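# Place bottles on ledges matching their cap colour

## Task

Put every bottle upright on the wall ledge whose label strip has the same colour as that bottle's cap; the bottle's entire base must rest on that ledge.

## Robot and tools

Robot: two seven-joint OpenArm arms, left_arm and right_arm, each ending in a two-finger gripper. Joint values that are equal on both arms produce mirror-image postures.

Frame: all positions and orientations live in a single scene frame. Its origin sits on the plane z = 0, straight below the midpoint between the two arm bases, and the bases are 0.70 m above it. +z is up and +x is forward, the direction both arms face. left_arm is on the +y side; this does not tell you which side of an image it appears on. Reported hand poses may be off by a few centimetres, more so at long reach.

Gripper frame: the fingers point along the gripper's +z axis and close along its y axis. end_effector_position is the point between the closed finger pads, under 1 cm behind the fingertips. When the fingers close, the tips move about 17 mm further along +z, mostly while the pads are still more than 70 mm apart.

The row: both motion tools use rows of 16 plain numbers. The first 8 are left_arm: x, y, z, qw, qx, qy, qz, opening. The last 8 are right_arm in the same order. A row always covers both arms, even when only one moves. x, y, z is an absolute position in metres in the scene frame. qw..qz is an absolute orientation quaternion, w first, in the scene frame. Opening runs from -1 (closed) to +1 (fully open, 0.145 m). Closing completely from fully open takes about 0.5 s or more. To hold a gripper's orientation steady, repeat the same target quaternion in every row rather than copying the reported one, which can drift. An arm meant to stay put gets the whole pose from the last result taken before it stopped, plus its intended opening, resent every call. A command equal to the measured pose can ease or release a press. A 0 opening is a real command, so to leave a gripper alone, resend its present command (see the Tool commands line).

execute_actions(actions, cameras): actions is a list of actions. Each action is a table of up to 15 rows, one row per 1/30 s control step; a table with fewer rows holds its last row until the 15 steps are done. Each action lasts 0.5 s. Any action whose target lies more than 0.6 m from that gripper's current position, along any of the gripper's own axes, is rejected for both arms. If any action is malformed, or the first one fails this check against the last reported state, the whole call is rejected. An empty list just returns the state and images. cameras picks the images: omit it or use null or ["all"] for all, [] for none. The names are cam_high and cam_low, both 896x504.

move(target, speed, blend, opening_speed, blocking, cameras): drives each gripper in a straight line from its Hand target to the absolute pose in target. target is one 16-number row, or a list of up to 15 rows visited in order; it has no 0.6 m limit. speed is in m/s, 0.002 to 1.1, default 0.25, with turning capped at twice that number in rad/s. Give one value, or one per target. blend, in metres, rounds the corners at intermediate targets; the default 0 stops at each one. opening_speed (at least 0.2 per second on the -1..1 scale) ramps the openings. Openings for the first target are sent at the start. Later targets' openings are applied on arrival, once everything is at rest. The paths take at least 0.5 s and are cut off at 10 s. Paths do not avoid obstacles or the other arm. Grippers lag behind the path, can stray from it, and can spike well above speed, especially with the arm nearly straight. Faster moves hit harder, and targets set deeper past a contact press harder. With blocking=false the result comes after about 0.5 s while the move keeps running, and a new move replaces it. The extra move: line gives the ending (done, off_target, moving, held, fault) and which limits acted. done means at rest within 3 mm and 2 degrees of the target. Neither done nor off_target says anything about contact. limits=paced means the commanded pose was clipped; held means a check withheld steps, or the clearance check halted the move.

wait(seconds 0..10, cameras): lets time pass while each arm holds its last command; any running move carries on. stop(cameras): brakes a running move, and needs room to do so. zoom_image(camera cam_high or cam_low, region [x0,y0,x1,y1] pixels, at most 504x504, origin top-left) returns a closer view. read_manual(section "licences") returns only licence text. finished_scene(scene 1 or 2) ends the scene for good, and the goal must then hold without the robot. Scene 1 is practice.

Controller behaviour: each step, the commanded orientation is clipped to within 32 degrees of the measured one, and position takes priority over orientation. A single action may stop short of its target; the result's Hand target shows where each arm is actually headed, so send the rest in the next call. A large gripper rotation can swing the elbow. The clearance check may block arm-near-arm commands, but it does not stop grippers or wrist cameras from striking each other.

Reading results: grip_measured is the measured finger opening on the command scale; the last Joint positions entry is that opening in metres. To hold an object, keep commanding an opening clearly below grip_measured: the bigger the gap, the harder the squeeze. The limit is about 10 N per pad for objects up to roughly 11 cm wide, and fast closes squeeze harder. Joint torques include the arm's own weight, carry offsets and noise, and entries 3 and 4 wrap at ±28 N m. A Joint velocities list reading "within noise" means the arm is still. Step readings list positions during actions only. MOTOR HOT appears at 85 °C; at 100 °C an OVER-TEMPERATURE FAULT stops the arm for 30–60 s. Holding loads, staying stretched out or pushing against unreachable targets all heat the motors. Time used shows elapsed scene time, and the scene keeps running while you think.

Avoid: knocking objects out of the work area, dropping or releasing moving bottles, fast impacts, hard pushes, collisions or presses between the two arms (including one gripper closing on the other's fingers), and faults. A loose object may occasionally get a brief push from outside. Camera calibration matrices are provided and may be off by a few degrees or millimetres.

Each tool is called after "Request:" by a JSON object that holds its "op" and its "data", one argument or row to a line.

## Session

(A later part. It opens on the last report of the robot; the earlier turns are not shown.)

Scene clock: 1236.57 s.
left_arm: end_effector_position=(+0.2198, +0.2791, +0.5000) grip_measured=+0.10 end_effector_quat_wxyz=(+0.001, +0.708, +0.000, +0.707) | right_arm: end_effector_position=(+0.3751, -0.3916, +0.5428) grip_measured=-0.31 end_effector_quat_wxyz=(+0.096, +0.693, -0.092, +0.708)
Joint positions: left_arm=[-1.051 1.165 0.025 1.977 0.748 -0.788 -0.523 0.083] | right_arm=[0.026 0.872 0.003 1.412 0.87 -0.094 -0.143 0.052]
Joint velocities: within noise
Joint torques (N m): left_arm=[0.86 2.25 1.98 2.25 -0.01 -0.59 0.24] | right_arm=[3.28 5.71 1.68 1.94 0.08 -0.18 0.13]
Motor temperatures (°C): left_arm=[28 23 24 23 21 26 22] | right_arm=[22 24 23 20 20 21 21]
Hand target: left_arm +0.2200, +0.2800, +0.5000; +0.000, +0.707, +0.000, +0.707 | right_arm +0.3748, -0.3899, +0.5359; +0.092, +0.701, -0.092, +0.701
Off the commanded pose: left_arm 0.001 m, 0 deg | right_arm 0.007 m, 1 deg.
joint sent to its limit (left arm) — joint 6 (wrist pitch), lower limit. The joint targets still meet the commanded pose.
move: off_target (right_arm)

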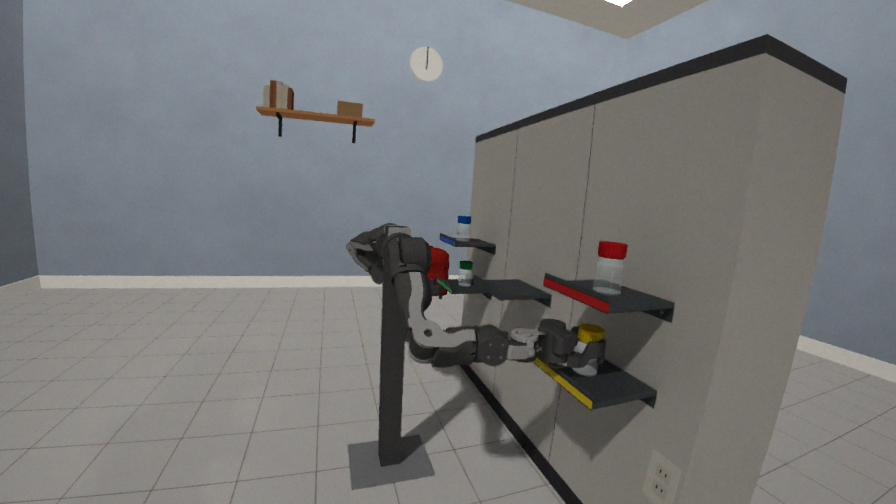

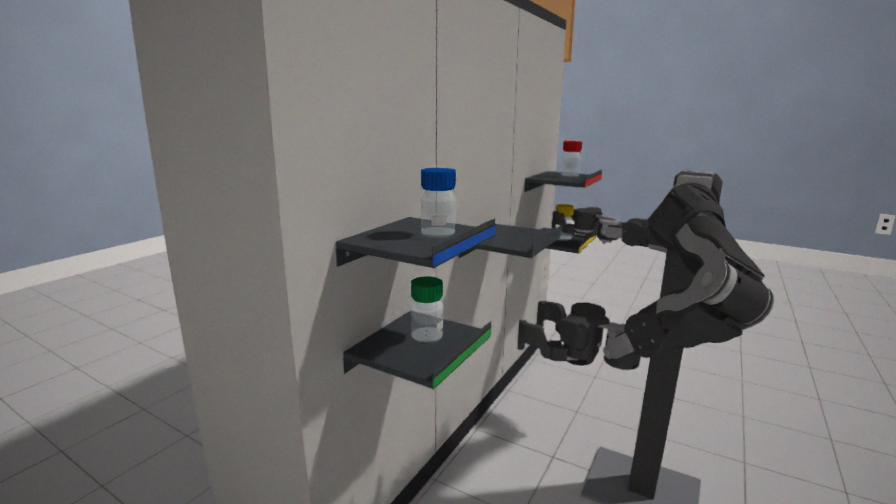

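Request:
{"op": "move", "data": {
  "target": [
    [0.22,0.28,0.5,0,0.7071,0,0.7071,0.1,0.375,-0.39,0.54,0.0923,0.7009,-0.0923,0.7009,0.1],
    [0.22,0.28,0.5,0,0.7071,0,0.7071,0.1,0.275,-0.363,0.545,0.0923,0.7009,-0.0923,0.7009,0.1]
  ],
  "speed": 0.12,
  "opening_speed": 1.5
}}

Request:
{"op": "zoom_image", "data": {
  "camera": "cam_high",
  "region": [520, 220, 680, 420]
}}

Request:
{"op": "zoom_image", "data": {
  "camera": "cam_low",
  "region": [510, 130, 630, 270]
}}

Request:
{"op": "zoom_image", "data": {
  "camera": "cam_high",
  "region": [430, 200, 560, 310]
}}

Scene clock: 1256.40 s.
left_arm: end_effector_position=(+0.2198, +0.2791, +0.5000) grip_measured=+0.10 end_effector_quat_wxyz=(+0.001, +0.708, +0.000, +0.707) | right_arm: end_effector_position=(+0.2746, -0.3627, +0.5422) grip_measured=+0.10 end_effector_quat_wxyz=(+0.091, +0.704, -0.094, +0.698)
Joint positions: left_arm=[-1.051 1.165 0.025 1.977 0.748 -0.788 -0.523 0.083] | right_arm=[-0.67 0.785 0.426 1.895 0.882 -0.134 -0.21 0.083]
Joint velocities: within noise
Joint torques (N m): left_arm=[0.86 2.25 1.99 2.25 -0.01 -0.59 0.24] | right_arm=[1.12 5.24 4.31 3.14 -0.07 -0.57 0.08]
Motor temperatures (°C): left_arm=[27 23 24 23 21 26 22] | right_arm=[21 24 23 20 20 21 21]
Hand target: left_arm +0.2200, +0.2800, +0.5000; +0.000, +0.707, +0.000, +0.707 | right_arm +0.2750, -0.3631, +0.5451; +0.092, +0.701, -0.092, +0.701
Off the commanded pose: left_arm 0.001 m, 0 deg | right_arm 0.003 m, 1 deg.
joint sent to its limit (left arm) — joint 6 (wrist pitch), lower limit. The joint targets still meet the commanded pose.
move: done

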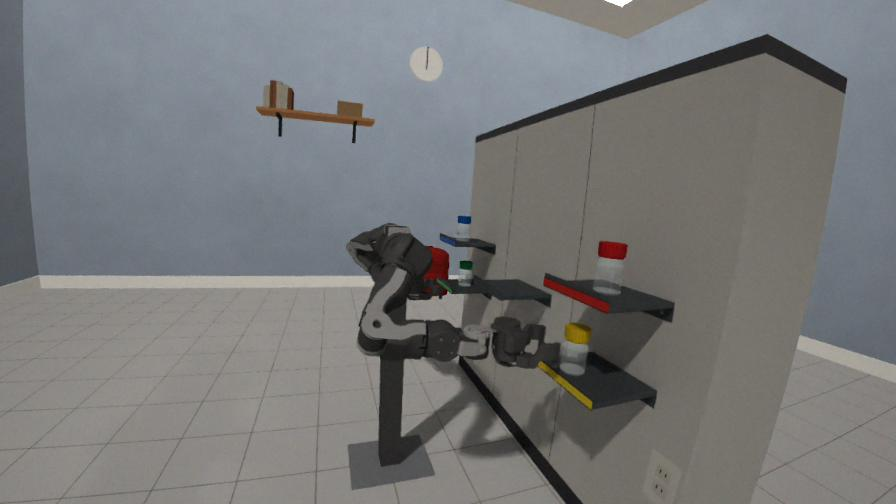

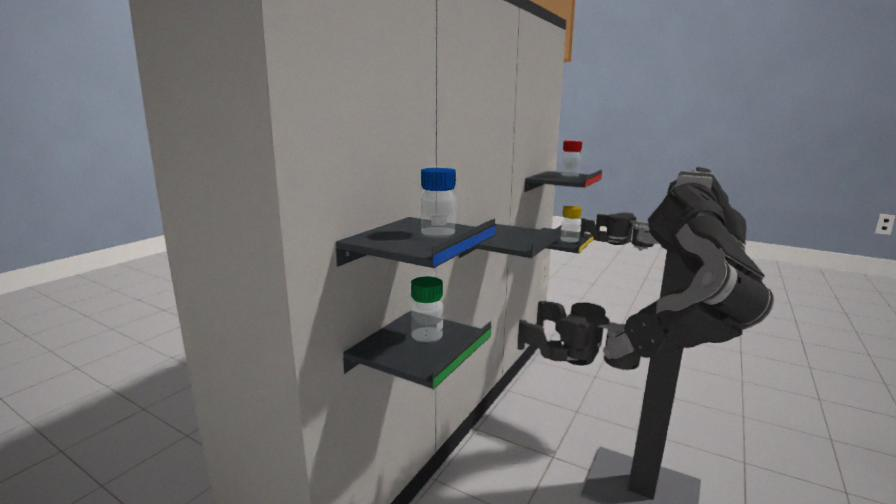

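Scaled by 2.520 from the camera's 896x504 image, which has a finer 1280x720 frame.

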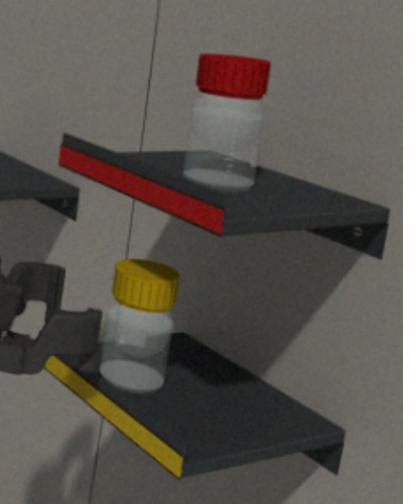

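Scaled by 3.600 from the camera's 896x504 image, which has a finer 1280x720 frame.

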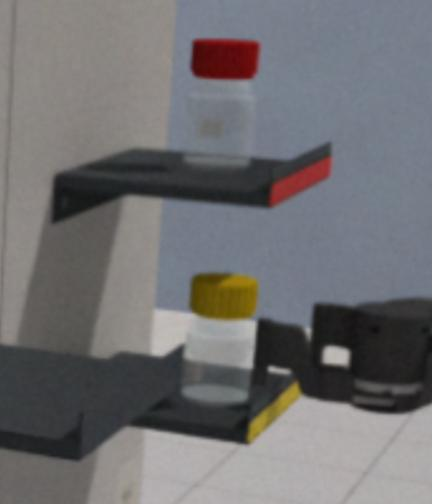

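Scaled by 3.877 from the camera's 896x504 image, which has a finer 1280x720 frame.

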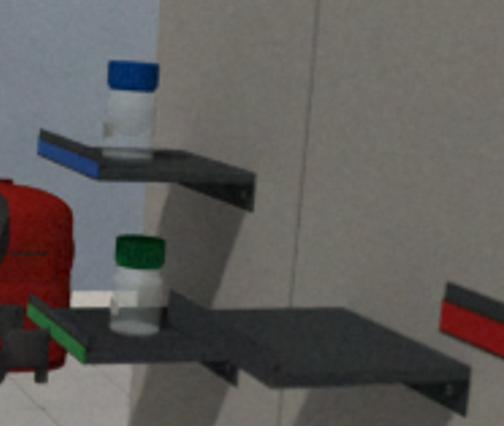

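Request:
{"op": "finished_scene", "data": {
  "scene": 1
}}

The scene is finished: the task was done.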